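## Task

Pull the pink garment out of the open laundry bag and get all of it into the bin. When finished, the remaining garment has to lie fully inside the bag, and the bag must rest on the table, either standing or tipped on its side. Release everything and move the grippers away at the end.

## Robot and tools

Robot: two 6-joint arms, left_arm and right_arm, each with a two-finger parallel gripper. A camera stand is fixed behind them. Loose objects may occasionally be nudged by something other than the robot.

Frames. The scene frame has its origin at table-top height, halfway between the nominal arm bases. +z is up, +x points out over the table, and left_arm is on the +y side. These names do not match image left and right. The calibrated bases are: left_arm at (-0.023, +0.238, 0) m with quat_wxyz (+1.000, 0, 0, +0.020), and right_arm at (-0.010, -0.240, 0) m with quat_wxyz (+1.000, 0, 0, -0.007). Each arm reports its hand pose, Hand target and wrist camera pose in its own base frame, and its offsets are along its own base axes. Fixed cameras and the table use the scene frame. Rotations turn about the Hand target position. The gripper's fingers point along its +z axis and close along its y axis. end_effector_position sits between the finger pads, just under 1 cm behind the tips.

execute_actions(actions, cameras). actions is a list of actions, and each action lasts 0.5 s. An action is a table of up to 15 rows, one row per 1/30 s step; if fewer rows are given, the last row is held until the step count is reached. Every row is a single list of 14 numbers in [-1, 1] covering both arms: left dx, dy, dz, rx, ry, rz, opening, then the same seven for right_arm. The first six numbers of each arm are an offset, not a pose. They are measured from that arm's Hand target at the start of the action, and every row counts from that same start, not from the row before. Scale: 1.0 equals 0.6 m of travel or 180 degrees. rx, ry, rz form a single rotation vector. If a dx, dy, dz vector is longer than 1.0, it may be shortened along its direction. Sending the same offset again moves the arm further. To re-command the current Hand target, send six zeros. Opening is absolute: +1 is fully open (about 87 mm between pads), +0.5 about 69 mm, 0 about 43 mm, -0.5 about 18 mm, and -1 closed. A 0 in the opening slot is a real command, so to keep a gripper unchanged, resend its present value. Images come back only for an empty actions list or when cameras asks for them: ["all"], a list of names, or [].

move(target, speed, blend, opening_speed, blocking, cameras). target is either one 14-number row laid out as above, or a list of up to 15 such rows, which share a 10 s total. Every row is an offset from the Hand targets at the start of the move, not from the previous row. speed is in m/s, from 0.002 to 2.9 (default 0.25), with rotation capped at twice that value in rad/s; it is one number or one per target. blend is in metres and rounds the corners between targets; 0 means stop at each one. opening_speed is on the -1..+1 scale per second, at least 0.2. With blocking=false, the call returns after about 0.5 s while the arms keep moving. The result adds a move: line giving the ending (done, off_target, moving, held, fault) and any limits (paced means the pose was clipped, held means steps were withheld). The paths do not avoid obstacles or the other arm. Faster moves lag and overshoot more, and they hit harder. Keep paths away from an arm's own base, because passing near it can flip the shoulder posture.

wait(seconds 0-10) lets time pass while the arms hold their commands. stop brakes a running move. zoom_image(camera, region [x0, y0, x1, y1] in pixels, at most 504x504) enlarges part of the newest image from cam_high, cam_low, cam_left_wrist or cam_right_wrist; all four images are 896x504. read_manual gives the licence texts. finished_scene(scene) ends scene 1 or 2 and cannot be undone; any calls after it in the same reply act on the next scene.

Reading results. Position is in metres and orientation is quat wxyz, both in the arm's own base frame, and either can be off by a few centimetres. Hand target is the last commanded pose after clipping, and the next offsets start from it. Orientation commands are limited to within 40 degrees of the measured orientation. Grippers often stop short of their target because of friction or weight, especially at long reach, and they can tilt. Check the pose after each move. Waiting does not close the gap; the next command, even all zeros, asks for the target again, and if the arm still falls short, send the missing distance. grip_measured uses the same scale as opening. To hold something, command about 0.04 below the reading at first contact. Tool commands lists the current gripper commands. Joint velocities may be reported as within noise. Joint torques include the arm's own weight. Motor temperatures: at 75 °C a MOTOR HOT line appears, at 90 °C the arm folds and stays idle, and at 100 °C it collapses. Holding loads, keeping the arm stretched out, or pressing against something unreachable all heat the motors.

Avoid the following. Dropping the garment or leaving anything off the table fails the scene. Hard impacts on fixed or heavy objects also fail it, and so can contact or pressing between the two arms or grippers, including closing one gripper on the other's fingers. Do not release parts that are still moving. A blocked arm keeps pushing, so pull its target back past the gripper to relieve it.

Each tool is called after "Call:" as name([rows], argument=value, ...), one row to a line, values as JSON.

## Session

Call:
execute_actions(actions=[])

Scene clock: 0.00 s.
left_arm: end_effector_position=(+0.2571, -0.0599, +0.3391) grip_measured=+0.980 end_effector_quat_wxyz=(+0.507, -0.026, +0.832, -0.224) | right_arm: end_effector_position=(+0.2614, +0.1364, +0.2802) grip_measured=+1.000 end_effector_quat_wxyz=(+0.465, -0.028, +0.803, +0.372)
Joint positions: left_arm=[0.095 0.913 1.313 -0.841 0.44 -0.25 0.99] | right_arm=[0.092 0.862 0.925 -0.42 -0.586 0.436 1]
Joint velocities: within noise
Joint torques (N m): no reading
Motor temperatures (°C): left_arm=[22 31 31 37 21 22 22] | right_arm=[20 33 35 30 23 26 22]
Heat: left arm: 37 °C; right arm: 35 °C.
Hand target: left_arm +0.2573, -0.0599, +0.3428; +0.511, -0.025, +0.829, -0.224 | right_arm +0.2613, +0.1364, +0.2835; +0.468, -0.029, +0.801, +0.372
Tool commands: left_gripper/opening=+1.0 right_gripper/opening=+1.0

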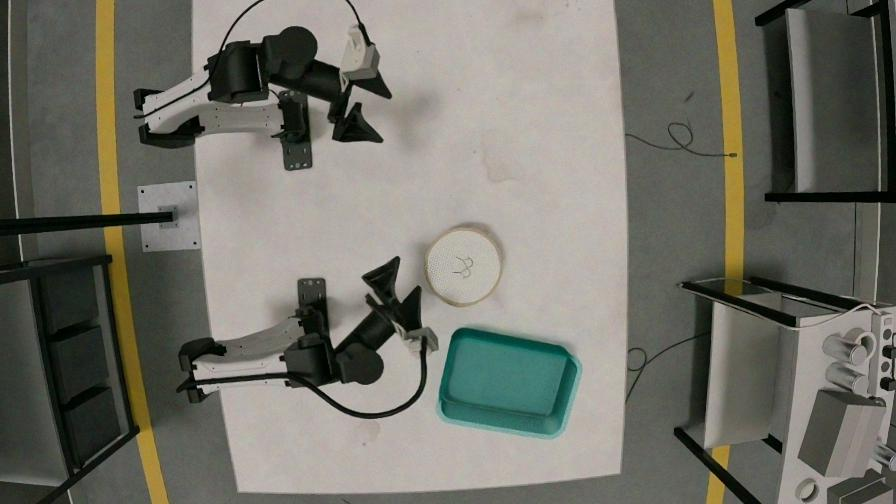

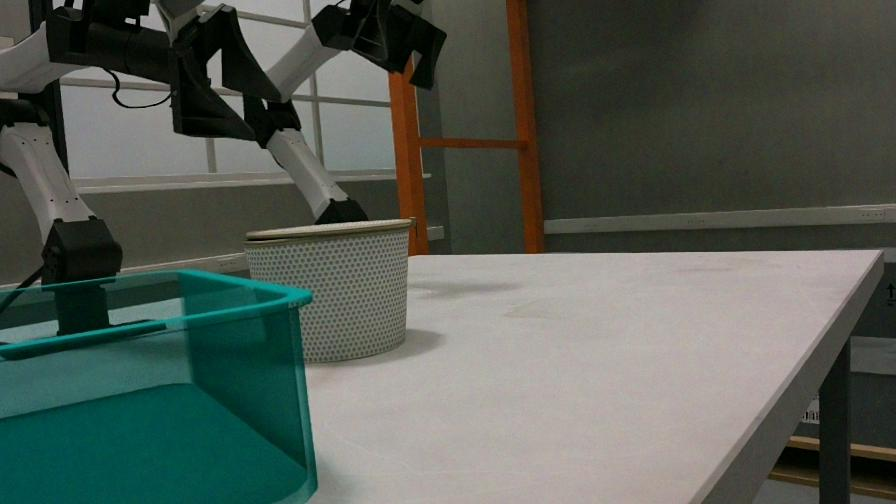

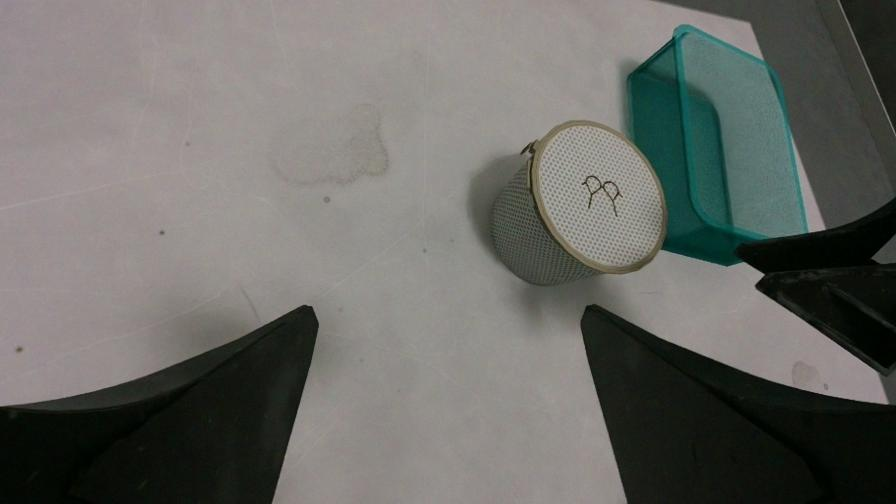

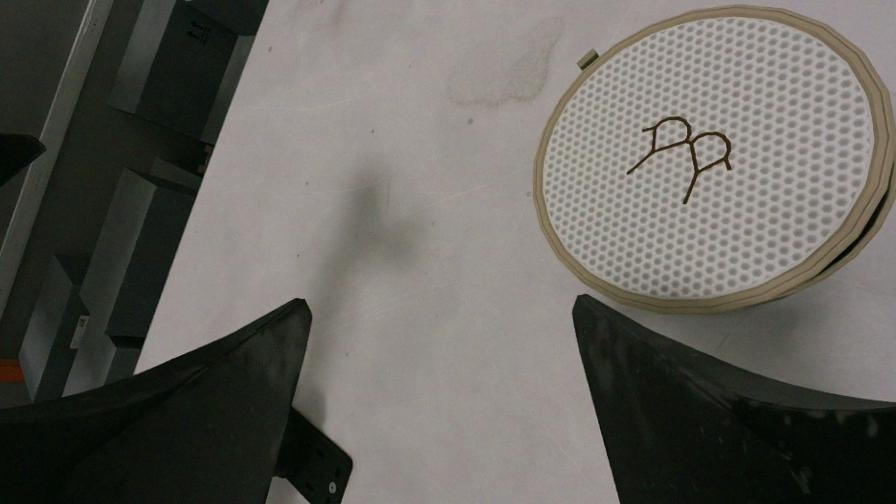

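Call:
zoom_image(camera="cam_right_wrist", region=[500, 0, 896, 330])

Call:
zoom_image(camera="cam_low", region=[220, 180, 460, 380])

Call:
zoom_image(camera="cam_left_wrist", region=[460, 90, 700, 300])

Call:
zoom_image(camera="cam_high", region=[400, 200, 600, 450])

Scaled by 1.273 from the camera's 896x504 image, which has a finer 1280x720 frame.

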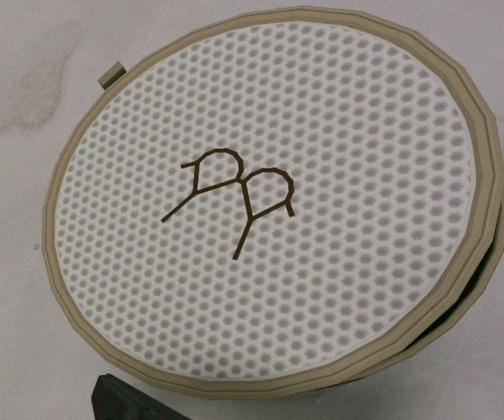

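Scaled by 2.100 from the camera's 896x504 image, which has a finer 1280x720 frame.

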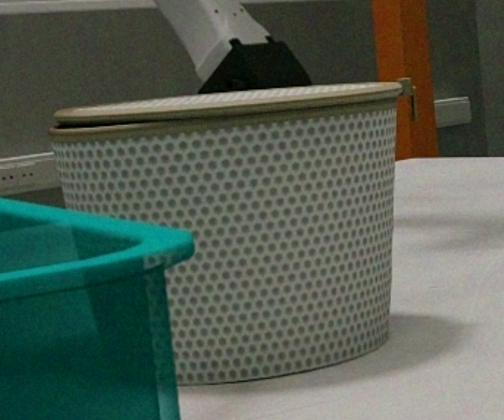

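Scaled by 2.100 from the camera's 896x504 image, which has a finer 1280x720 frame.

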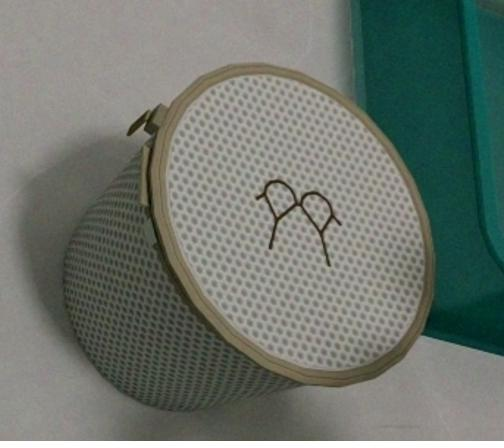

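Scaled by 2.016 from the camera's 896x504 image, which has a finer 1280x720 frame.

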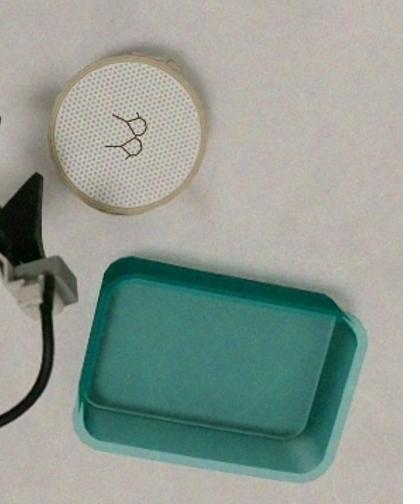

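Call:
move([
  [0,0,0,0,0,0,1,0.08,-0.293,-0.05,0.166,0.227,0.0077,1],
  [0,0,0,0,0,0,1,0.09,-0.293,-0.17,0.166,0.227,0.0077,0.3],
], cameras=["all"])

Scene clock: 48.00 s.
left_arm: end_effector_position=(+0.2571, -0.0599, +0.3391) grip_measured=+0.980 end_effector_quat_wxyz=(+0.507, -0.026, +0.832, -0.224) | right_arm: end_effector_position=(+0.3137, -0.0392, +0.1842) grip_measured=+0.300 end_effector_quat_wxyz=(+0.143, +0.220, +0.788, +0.557)
Joint positions: left_arm=[0.095 0.913 1.313 -0.841 0.44 -0.25 0.99] | right_arm=[-0.651 1.929 1.497 -1.477 -1.205 -0.34 0.65]
Joint torques (N m): left_arm=[0.02 0.09 6.86 1.85 0.09 0.03] | right_arm=[0.64 -9.11 5.49 -0.06 -0.32 -0.17]
Heat: left arm: 40 °C; right arm: 39 °C.
Hand target: left_arm +0.2573, -0.0599, +0.3428; +0.511, -0.025, +0.829, -0.224 | right_arm +0.3153, -0.0394, +0.1815; +0.149, +0.211, +0.792, +0.554
Off the commanded pose: left_arm 0.004 m, 1 deg | right_arm 0.003 m, 1 deg.
move: done

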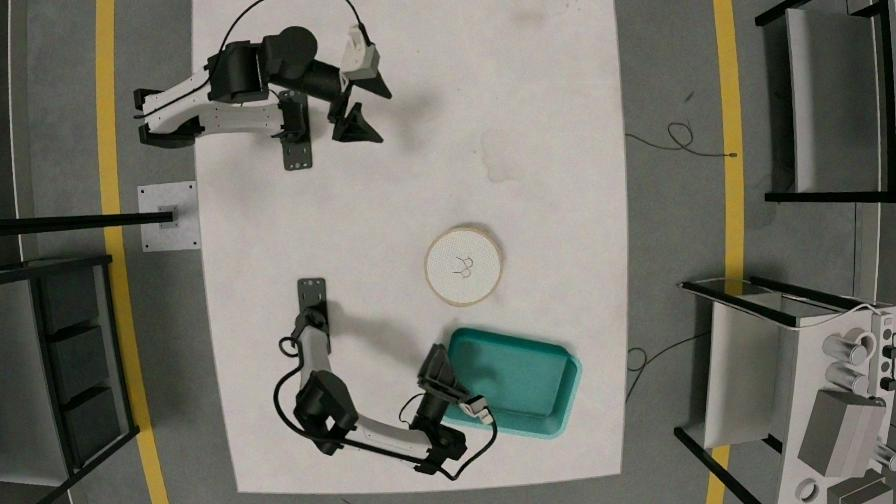

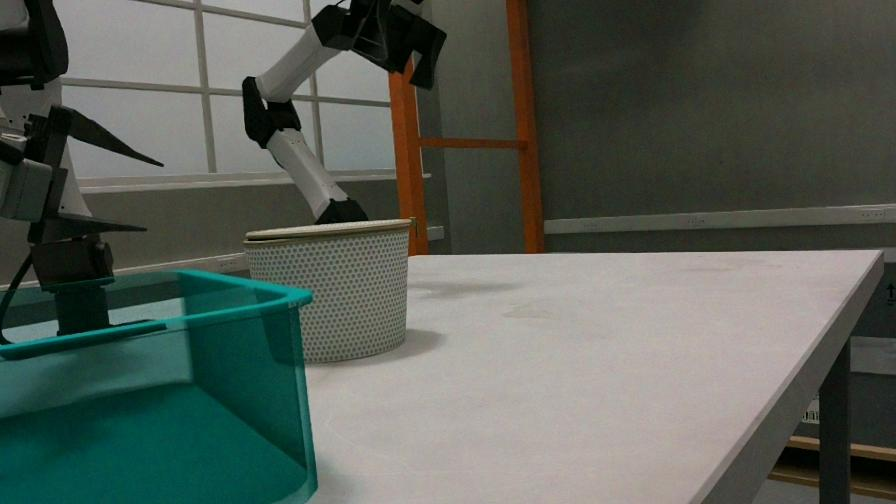

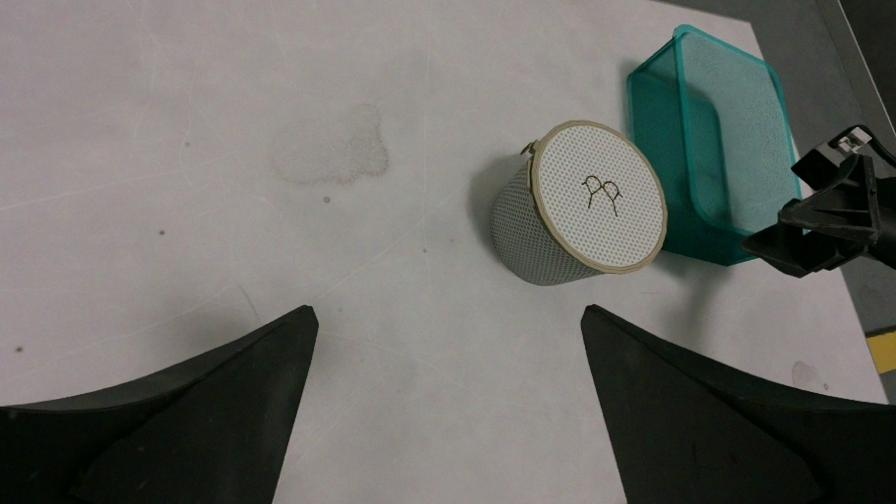

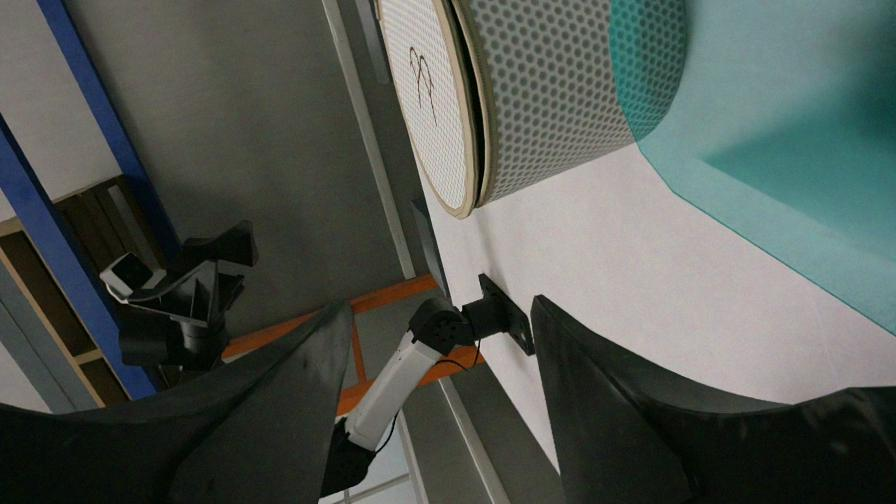

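Call:
zoom_image(camera="cam_right_wrist", region=[360, 0, 600, 240])

Scaled by 2.100 from the camera's 896x504 image, which has a finer 1280x720 frame.

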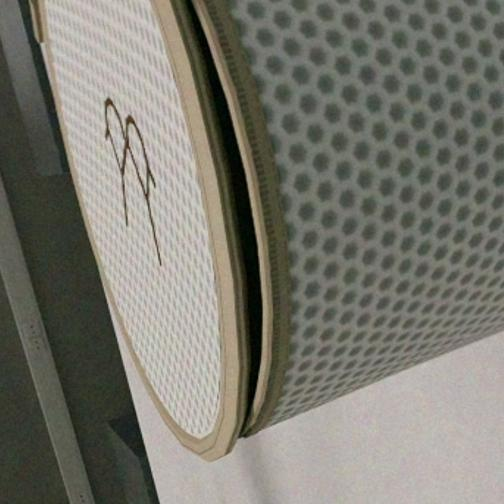

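Call:
move(target=[0,0,0,0,0,0,1,0.068,0.048,-0.007,0,0,0,0], cameras=["cam_right_wrist","cam_low"])

Call:
zoom_image(camera="cam_low", region=[80, 140, 420, 340])

Scene clock: 74.30 s.
left_arm: end_effector_position=(+0.2571, -0.0599, +0.3391) grip_measured=+0.980 end_effector_quat_wxyz=(+0.507, -0.026, +0.832, -0.224) | right_arm: end_effector_position=(+0.3568, -0.0110, +0.1710) grip_measured=+0.000 end_effector_quat_wxyz=(+0.139, +0.214, +0.793, +0.554)
Joint positions: left_arm=[0.095 0.913 1.313 -0.841 0.44 -0.25 0.99] | right_arm=[-0.51 1.929 1.469 -1.113 -1.214 0.015 0.5]
Joint torques (N m): left_arm=[0.03 0.1 6.84 1.86 0.09 0.02] | right_arm=[0.17 -12.07 5.07 0.48 -0.44 0.04]
Heat: left arm: 41 °C; right arm: 38 °C.
Hand target: left_arm +0.2573, -0.0599, +0.3428; +0.511, -0.025, +0.829, -0.224 | right_arm +0.3560, -0.0106, +0.1773; +0.149, +0.211, +0.792, +0.554
Off the commanded pose: left_arm 0.004 m, 1 deg | right_arm 0.006 m, 1 deg.
move: done
Images, in order (width x height): cam_low 896x504, cam_right_wrist 896x504.

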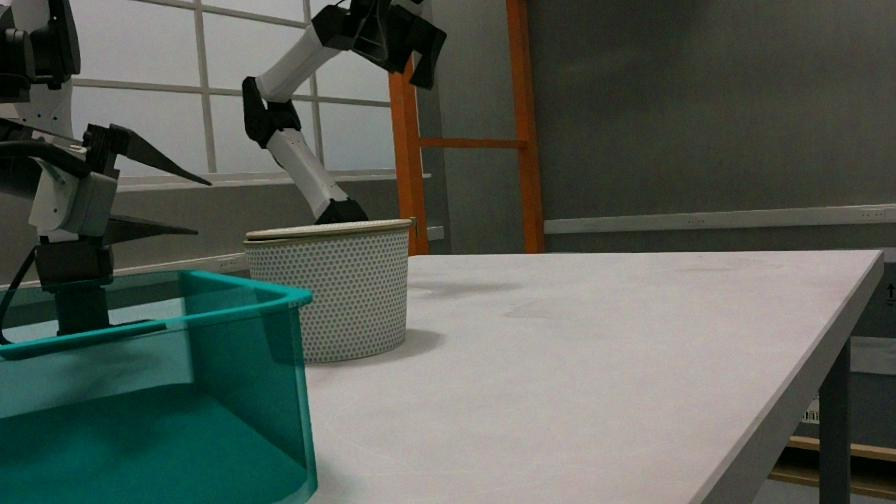

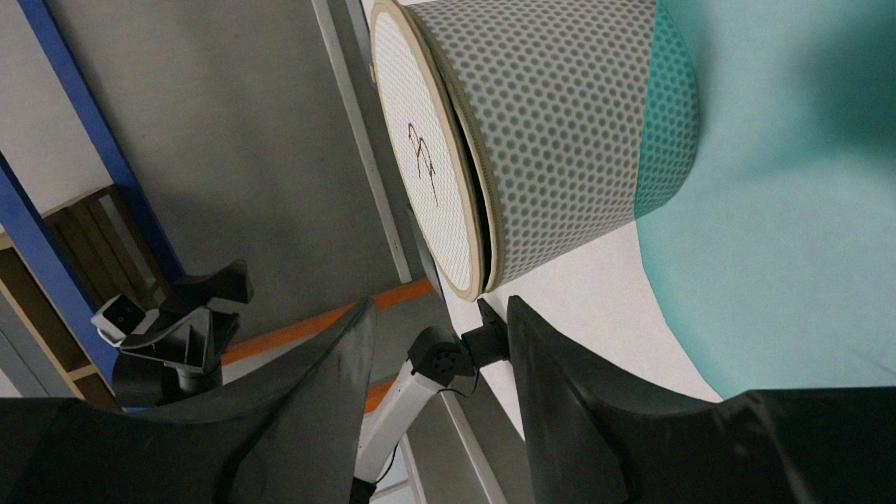

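Scaled by 1.482 from the camera's 896x504 image, which has a finer 1280x720 frame.

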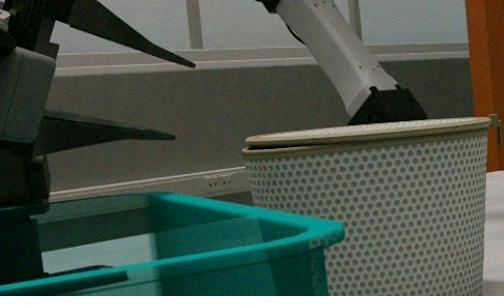

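Call:
move(target=[0,0,0,0,0,0,1,0.045,0.08,-0.003,0,0,0,0], cameras=["cam_right_wrist","cam_low"], speed=0.08)

Call:
zoom_image(camera="cam_low", region=[80, 140, 420, 340])

Call:
zoom_image(camera="cam_right_wrist", region=[340, 100, 640, 400])

Scene clock: 88.03 s.
left_arm: end_effector_position=(+0.2571, -0.0599, +0.3391) grip_measured=+0.980 end_effector_quat_wxyz=(+0.507, -0.026, +0.832, -0.224) | right_arm: end_effector_position=(+0.3841, +0.0371, +0.1695) grip_measured=+0.000 end_effector_quat_wxyz=(+0.136, +0.214, +0.788, +0.561)
Joint positions: left_arm=[0.095 0.913 1.313 -0.841 0.44 -0.25 0.99] | right_arm=[-0.36 1.857 1.331 -0.663 -1.203 0.434 0.5]
Joint torques (N m): left_arm=[0.02 0.1 6.86 1.85 0.09 0.03] | right_arm=[0.42 -12.55 5.45 0.89 -0.2 0.06]
Motor temperatures (°C): left_arm=[22 29 34 41 19 21 21] | right_arm=[20 41 37 28 22 24 21]
Heat: left arm: 41 °C; right arm: 41 °C.
Hand target: left_arm +0.2573, -0.0599, +0.3428; +0.511, -0.025, +0.829, -0.224 | right_arm +0.3831, +0.0374, +0.1756; +0.149, +0.211, +0.792, +0.554
Off the commanded pose: left_arm 0.004 m, 1 deg | right_arm 0.006 m, 2 deg.
move: done
Images, in order (width x height): cam_low 896x504, cam_right_wrist 896x504.

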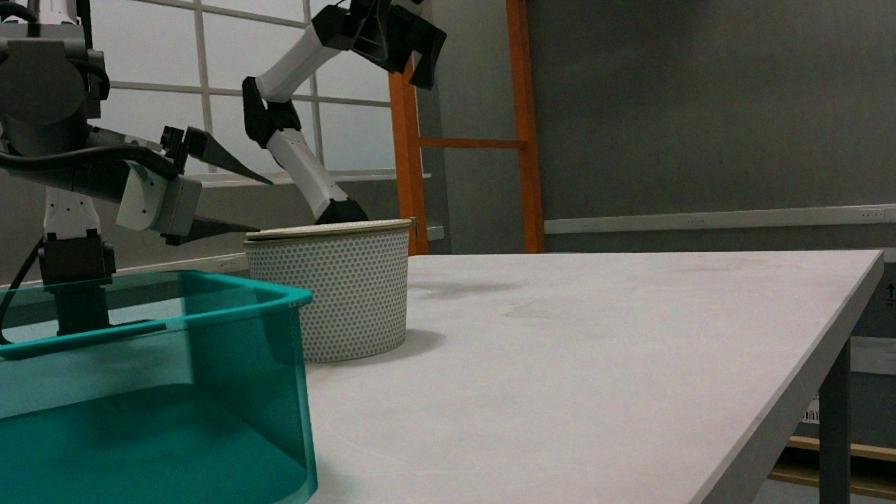

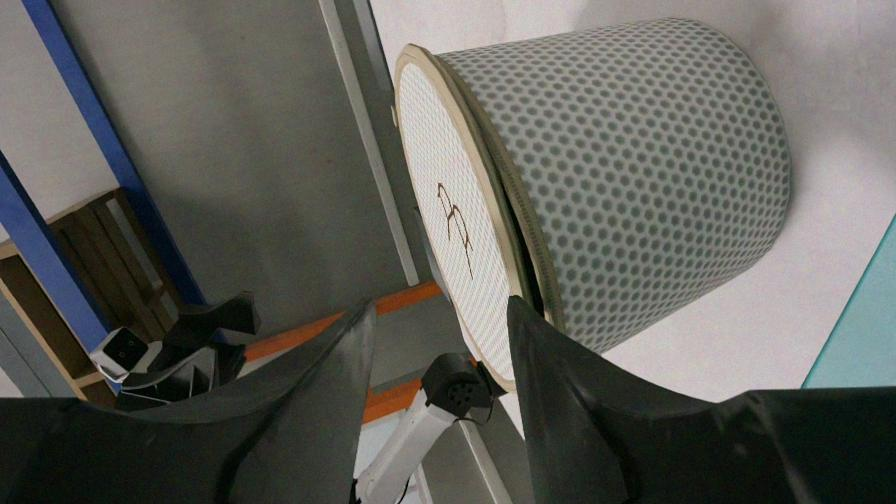

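Scaled by 1.482 from the camera's 896x504 image, which has a finer 1280x720 frame.

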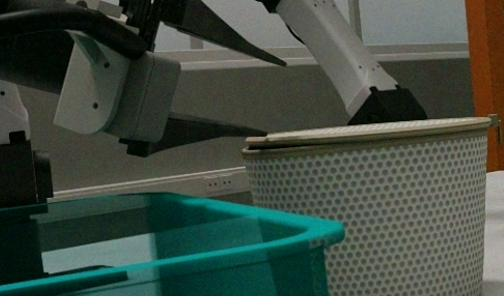

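Scaled by 1.680 from the camera's 896x504 image, which has a finer 1280x720 frame.

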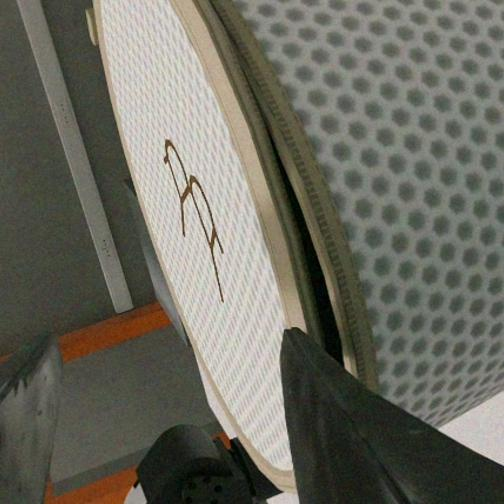

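Call:
move([
  [0,0,0,0,0,0,1,-0.02,-0.037,0.003,0,0,0,0],
  [0,0,0,0,0,0,1,-0.02,-0.037,-0.018,0,0,0,0],
  [0,0,0,0,0,0,1,0.015,0.026,-0.018,0,0,0,0],
], cameras=["cam_right_wrist","cam_low"], speed=0.1)

Call:
zoom_image(camera="cam_low", region=[80, 140, 420, 340])

Call:
zoom_image(camera="cam_right_wrist", region=[340, 100, 640, 400])

Scene clock: 96.90 s.
left_arm: end_effector_position=(+0.2571, -0.0599, +0.3391) grip_measured=+0.980 end_effector_quat_wxyz=(+0.507, -0.026, +0.832, -0.224) | right_arm: end_effector_position=(+0.3924, +0.0536, +0.1593) grip_measured=+0.000 end_effector_quat_wxyz=(+0.135, +0.212, +0.789, +0.561)
Joint positions: left_arm=[0.095 0.913 1.313 -0.841 0.44 -0.25 0.99] | right_arm=[-0.31 1.857 1.275 -0.5 -1.182 0.548 0.5]
Joint torques (N m): left_arm=[-0.01 0.1 6.83 1.85 0.08 0.03] | right_arm=[0.29 -12.34 5.49 1.08 -0.16 0.05]
Heat: left arm: 41 °C; right arm: 44 °C.
Hand target: left_arm +0.2573, -0.0599, +0.3428; +0.511, -0.025, +0.829, -0.224 | right_arm +0.3921, +0.0529, +0.1648; +0.149, +0.211, +0.792, +0.554
Off the commanded pose: left_arm 0.004 m, 1 deg | right_arm 0.006 m, 2 deg.
move: done
Images, in order (width x height): cam_low 896x504, cam_right_wrist 896x504.

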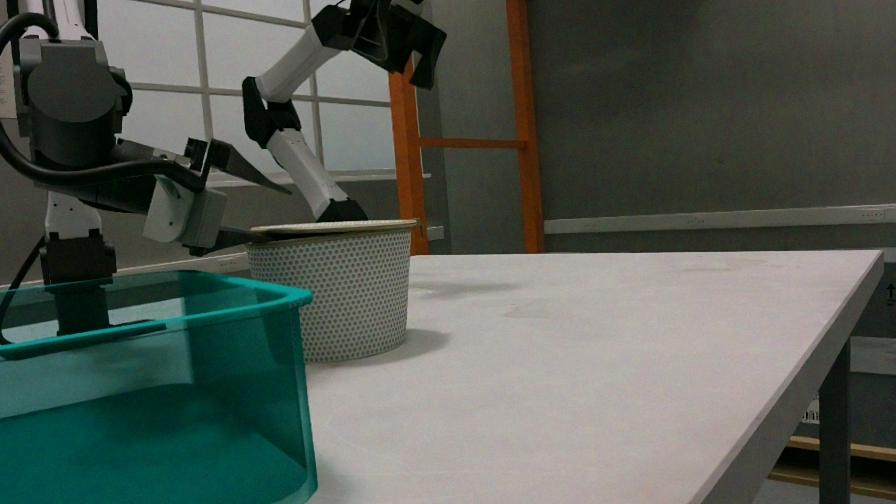

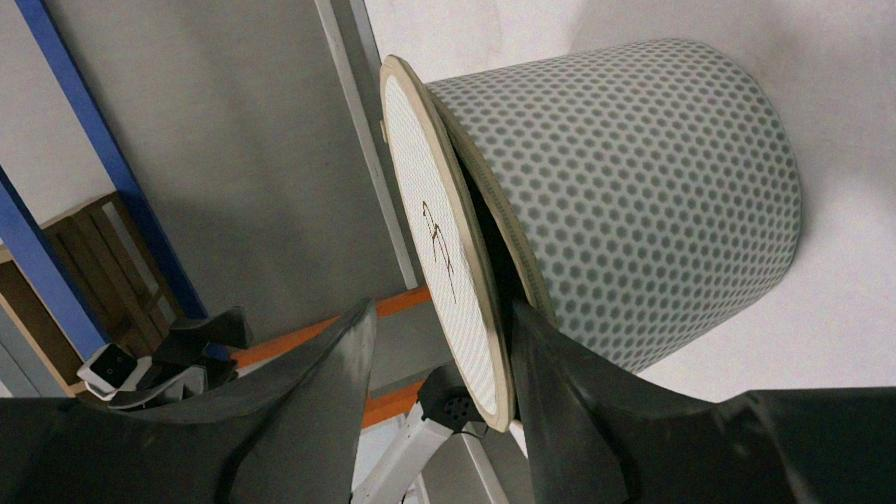

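Scaled by 1.482 from the camera's 896x504 image, which has a finer 1280x720 frame.

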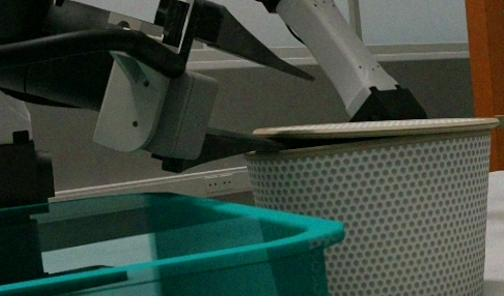

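Scaled by 1.680 from the camera's 896x504 image, which has a finer 1280x720 frame.

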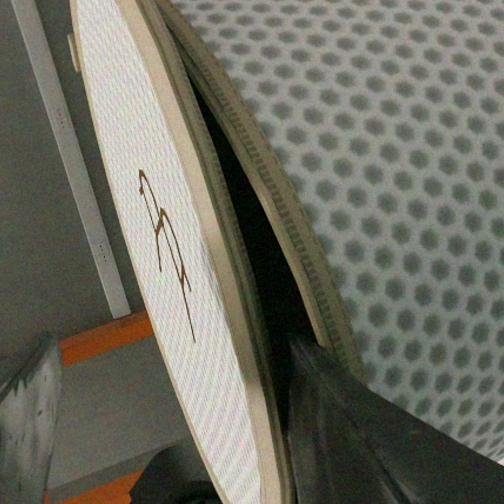

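Call:
move([
  [0,0,0,0,0,0,1,0.017,0.027,0.092,0,0,0,0],
  [0,0,0,0,0,0,1,0.017,0.027,0.092,0,0,0,1],
  [0,0,0,0,0,0,1,0.028,0.05,0.2,0,0,0,1],
  [0,0,0,0,0,0,1,0.055,0.1,0.267,0,0,0,1],
  [0,0,0,0,0,0,1,0.097,0.175,0.287,0,0,0,1],
  [0,0,0,0,0,0,1,0.138,0.258,0.272,0,0,0,1],
], cameras=["all"], speed=0.12, blend=[0,0,0.02,0.02,0.02,0])

Scene clock: 120.67 s.
left_arm: end_effector_position=(+0.2571, -0.0599, +0.3391) grip_measured=+0.980 end_effector_quat_wxyz=(+0.507, -0.026, +0.832, -0.224) | right_arm: end_effector_position=(+0.4663, +0.2086, +0.3248) grip_measured=+1.000 end_effector_quat_wxyz=(+0.138, +0.208, +0.794, +0.554)
Joint positions: left_arm=[0.095 0.913 1.313 -0.841 0.44 -0.25 0.99] | right_arm=[0.104 1.966 2.003 -0.617 -0.881 1.115 1]
Joint torques (N m): left_arm=[0.01 0.08 6.87 1.86 0.08 0.03] | right_arm=[0.13 -9.76 9.35 1.61 0.03 0.02]
Motor temperatures (°C): left_arm=[22 28 34 41 19 21 20] | right_arm=[20 47 37 28 22 24 21]
Heat: left arm: 41 °C; right arm: 47 °C.
Hand target: left_arm +0.2573, -0.0599, +0.3428; +0.511, -0.025, +0.829, -0.224 | right_arm +0.4749, +0.2079, +0.3279; +0.149, +0.211, +0.792, +0.554
Off the commanded pose: left_arm 0.004 m, 1 deg | right_arm 0.009 m, 1 deg.
move: done; target 2's new opening was sent with right_arm's hand 0.012 m and 1 deg from that target

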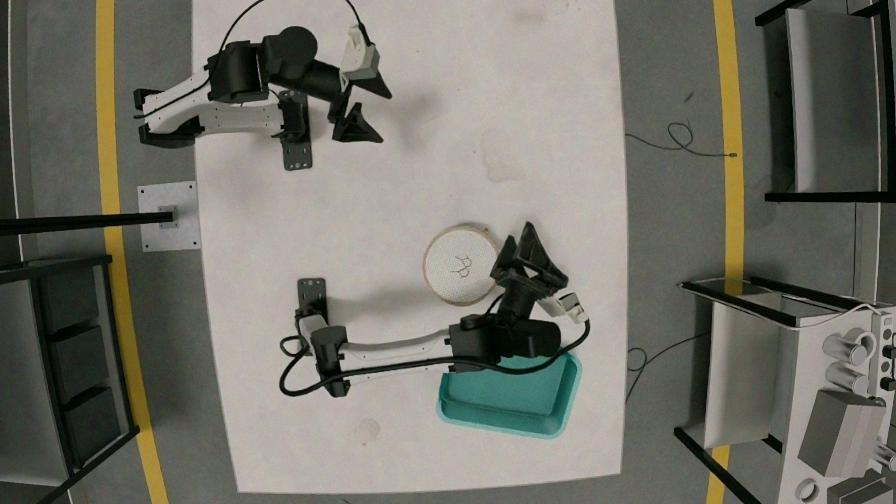

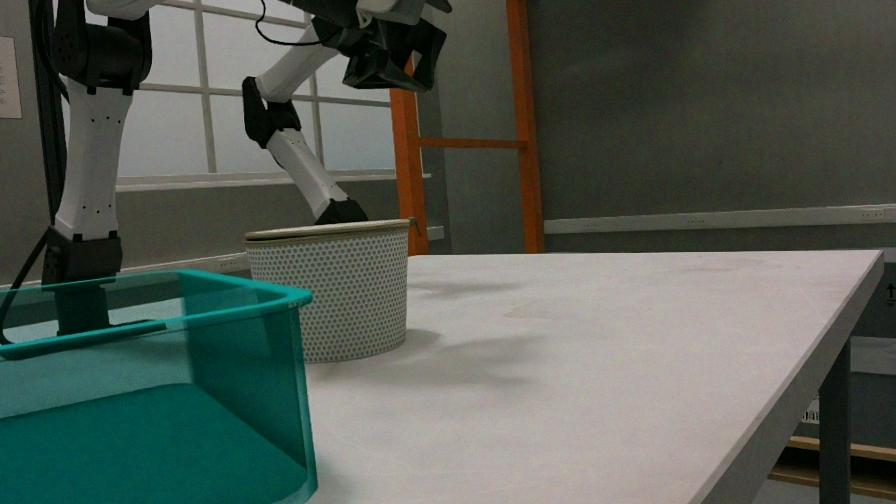

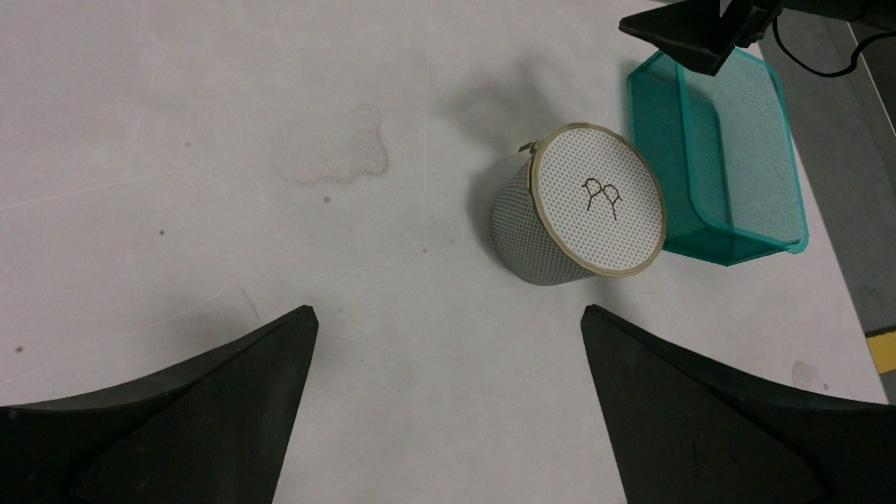

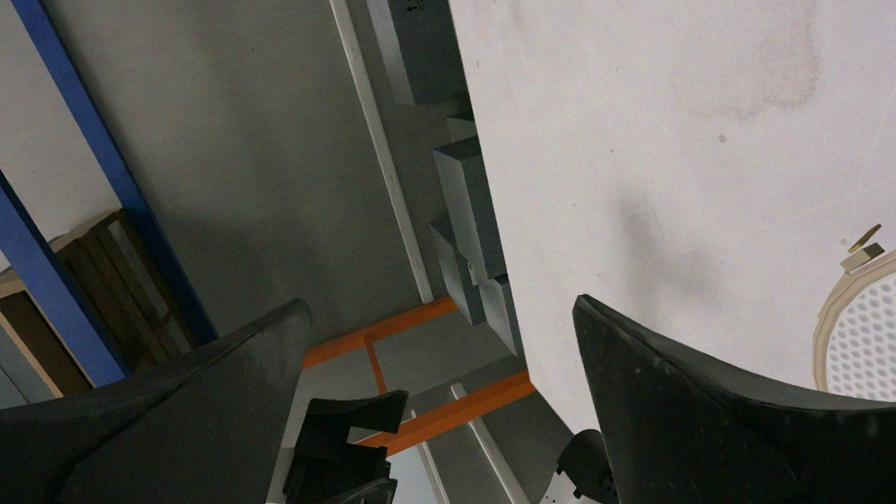

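Call:
move([
  [0,0,0,0,0,0,1,-0.2,-0.413,-0.097,0,0,0,1],
  [0,0,0,0,0,0,1,-0.192,-0.38,-0.2207,0,0,0,1],
], cameras=["cam_right_wrist"], speed=0.25, blend=[0.03,0])

Call:
zoom_image(camera="cam_right_wrist", region=[340, 100, 640, 400])

Scene clock: 142.13 s.
left_arm: end_effector_position=(+0.2571, -0.0599, +0.3391) grip_measured=+0.980 end_effector_quat_wxyz=(+0.507, -0.026, +0.832, -0.224) | right_arm: end_effector_position=(+0.3606, -0.0198, +0.1974) grip_measured=+1.000 end_effector_quat_wxyz=(+0.155, +0.209, +0.789, +0.556)
Joint positions: left_arm=[0.095 0.913 1.313 -0.841 0.44 -0.25 0.99] | right_arm=[-0.53 1.928 1.567 -1.21 -1.231 -0.012 1]
Joint torques (N m): left_arm=[0.03 0.06 6.89 1.85 0.09 0.03] | right_arm=[0.28 -9.22 6.54 0.12 -0.3 -0.16]
Heat: left arm: 41 °C; right arm: 44 °C.
Hand target: left_arm +0.2573, -0.0599, +0.3428; +0.511, -0.025, +0.829, -0.224 | right_arm +0.3597, -0.0202, +0.1955; +0.149, +0.211, +0.792, +0.554
Off the commanded pose: left_arm 0.004 m, 1 deg | right_arm 0.002 m, 1 deg.
move: done
Images, in order (width x height): cam_right_wrist 896x504.

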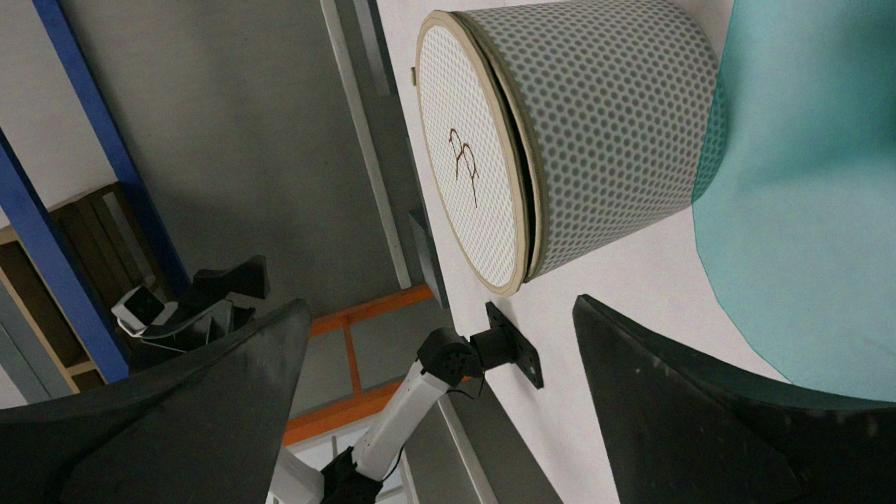

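Scaled by 1.680 from the camera's 896x504 image, which has a finer 1280x720 frame.

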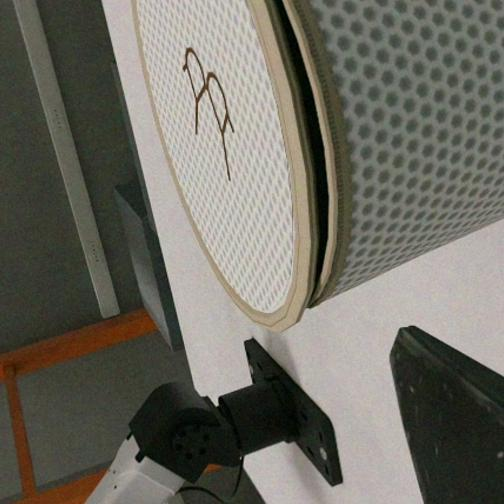

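Call:
move([
  [0,0,0,0,0,0,1,0,0,-0.016,0,0,0,1],
  [0,0,0,0,0,0,1,0.024,0.075,-0.016,0,0,0,1],
  [0,0,0,0,0,0,1,0.052,0.144,0,0,0,0,1],
  [0,0,0,0,0,0,1,0.054,0.177,0.095,0,0,0,1],
], cameras=["all"], speed=0.1, blend=[0,0.005,0.01,0])

Scene clock: 154.27 s.
left_arm: end_effector_position=(+0.2571, -0.0599, +0.3391) grip_measured=+0.980 end_effector_quat_wxyz=(+0.507, -0.026, +0.832, -0.224) | right_arm: end_effector_position=(+0.3927, +0.0849, +0.2405) grip_measured=+1.000 end_effector_quat_wxyz=(+0.140, +0.212, +0.790, +0.559)
Joint positions: left_arm=[0.095 0.913 1.313 -0.841 0.44 -0.25 0.99] | right_arm=[-0.225 1.725 1.418 -0.602 -1.13 0.727 1]
Joint torques (N m): left_arm=[0.01 0.09 6.86 1.86 0.08 0.03] | right_arm=[0.65 -10.92 8.83 0.92 -0.06 0.01]
Heat: left arm: 41 °C; right arm: 43 °C.
Hand target: left_arm +0.2573, -0.0599, +0.3428; +0.511, -0.025, +0.829, -0.224 | right_arm +0.3920, +0.0861, +0.2524; +0.149, +0.211, +0.792, +0.554
Off the commanded pose: left_arm 0.004 m, 1 deg | right_arm 0.012 m, 1 deg.
move: off_target (right_arm)

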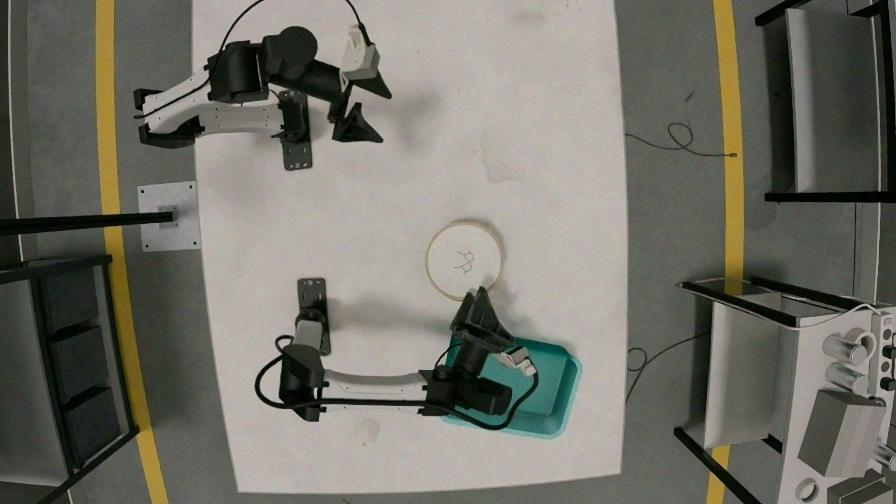

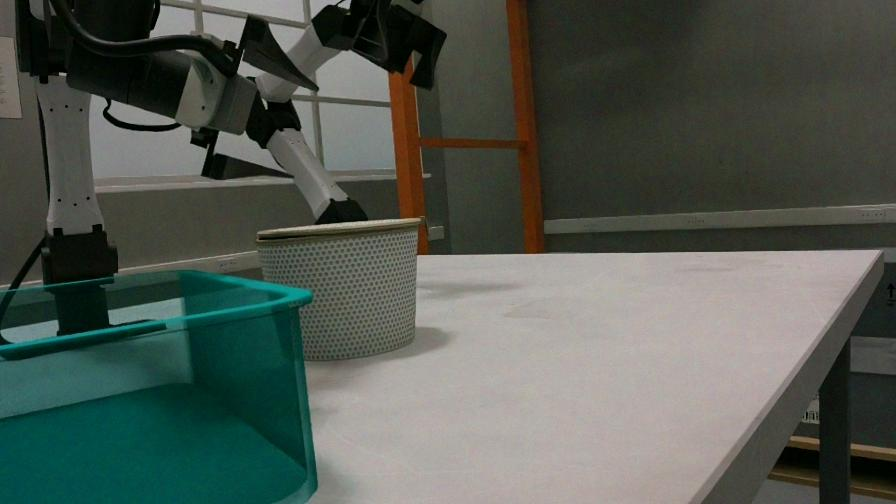

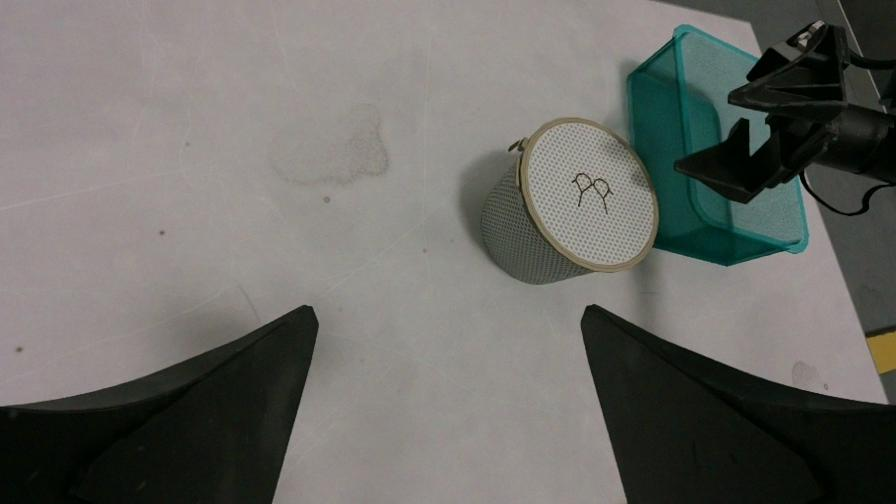

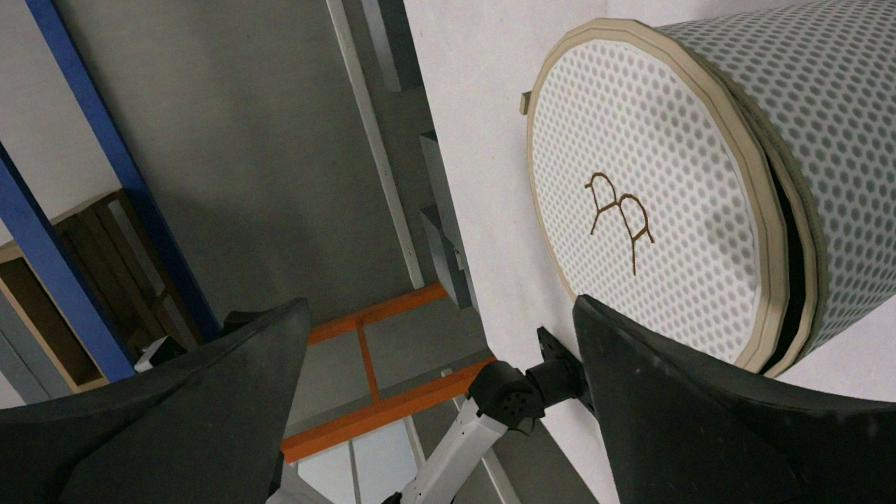

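Call:
move([
  [0,0,0,0,0,0,1,-0.062,-0.193,0,0,0,0,0],
  [0,0,0,0,0,0,1,-0.05,-0.152,-0.145,0,0,0,0],
  [0,0,0,0,0,0,1,-0.027,-0.107,-0.145,0,0,0,0],
  [0,0,0,0,0,0,1,0.01,-0.03,-0.13,0,0,0,0],
  [0,0,0,0,0,0,1,0.007,0.007,-0.038,0,0,0,0],
], cameras=["all"], speed=[0.2,0.2,0.08,0.08,0.1], blend=[0,0,0.005,0.01,0])

Scene clock: 169.87 s.
left_arm: end_effector_position=(+0.2571, -0.0599, +0.3391) grip_measured=+0.980 end_effector_quat_wxyz=(+0.507, -0.026, +0.832, -0.224) | right_arm: end_effector_position=(+0.3959, +0.0895, +0.2175) grip_measured=+0.000 end_effector_quat_wxyz=(+0.140, +0.212, +0.790, +0.558)
Joint positions: left_arm=[0.095 0.913 1.313 -0.841 0.44 -0.25 0.99] | right_arm=[-0.211 1.739 1.339 -0.488 -1.121 0.751 0.5]
Joint torques (N m): left_arm=[0.02 0.13 6.87 1.86 0.09 0.03] | right_arm=[0.62 -11.08 8.77 0.96 -0.11 0]
Heat: left arm: 41 °C; right arm: 44 °C.
Hand target: left_arm +0.2573, -0.0599, +0.3428; +0.511, -0.025, +0.829, -0.224 | right_arm +0.3962, +0.0902, +0.2298; +0.149, +0.211, +0.792, +0.554
Off the commanded pose: left_arm 0.004 m, 1 deg | right_arm 0.012 m, 1 deg.
move: off_target (right_arm)

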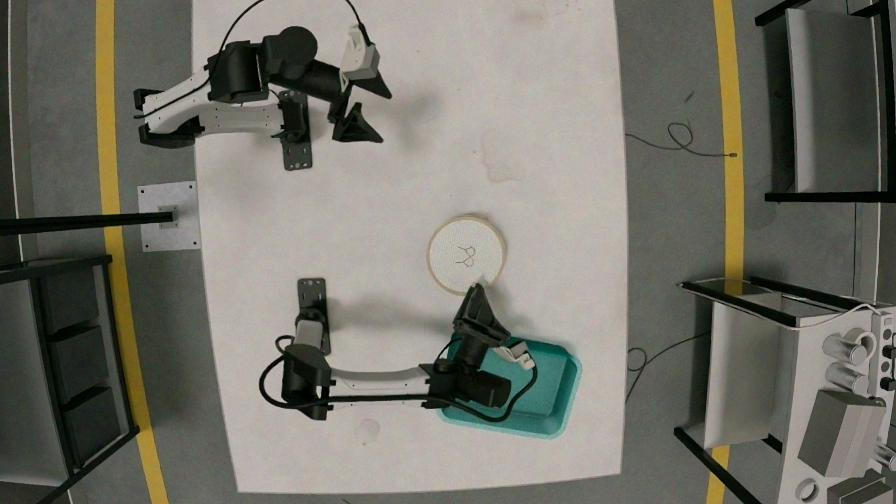

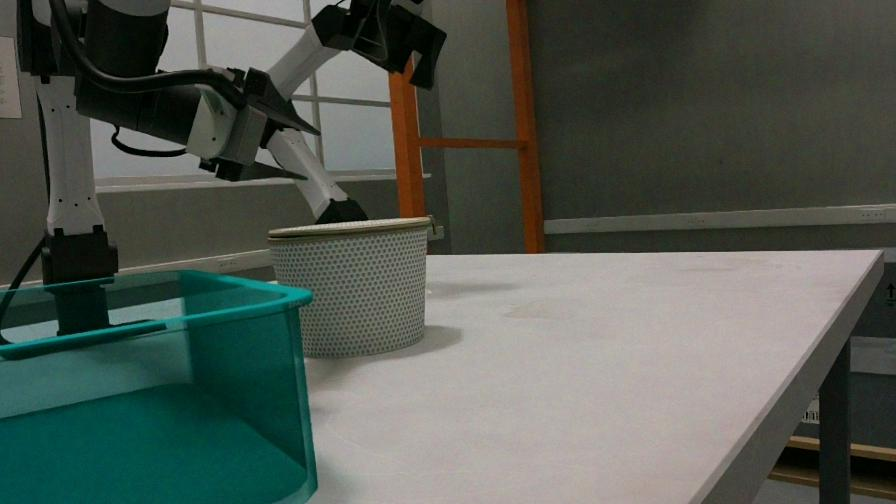

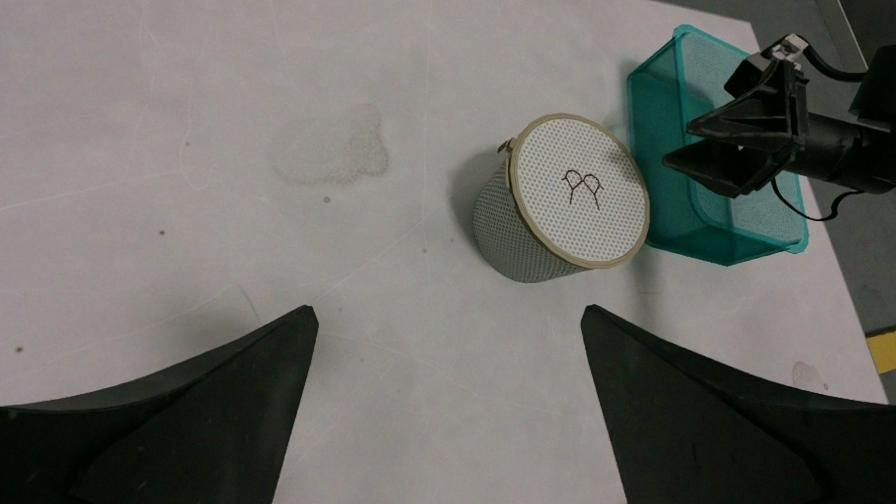

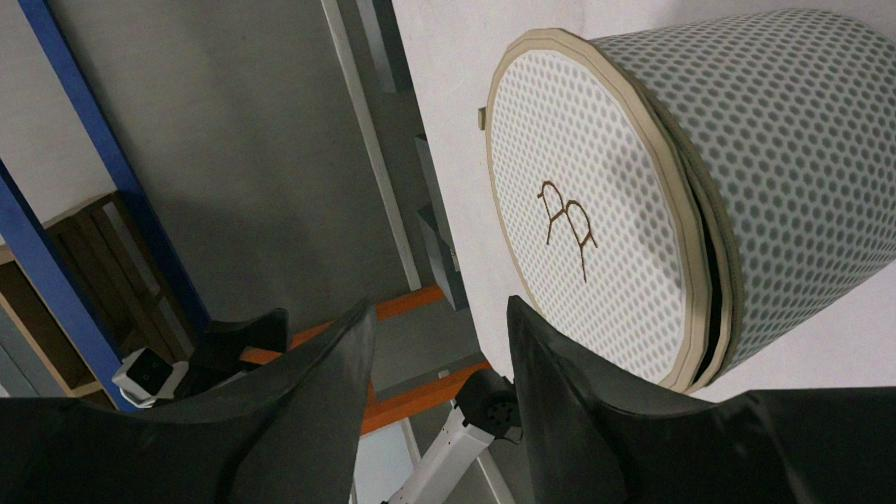

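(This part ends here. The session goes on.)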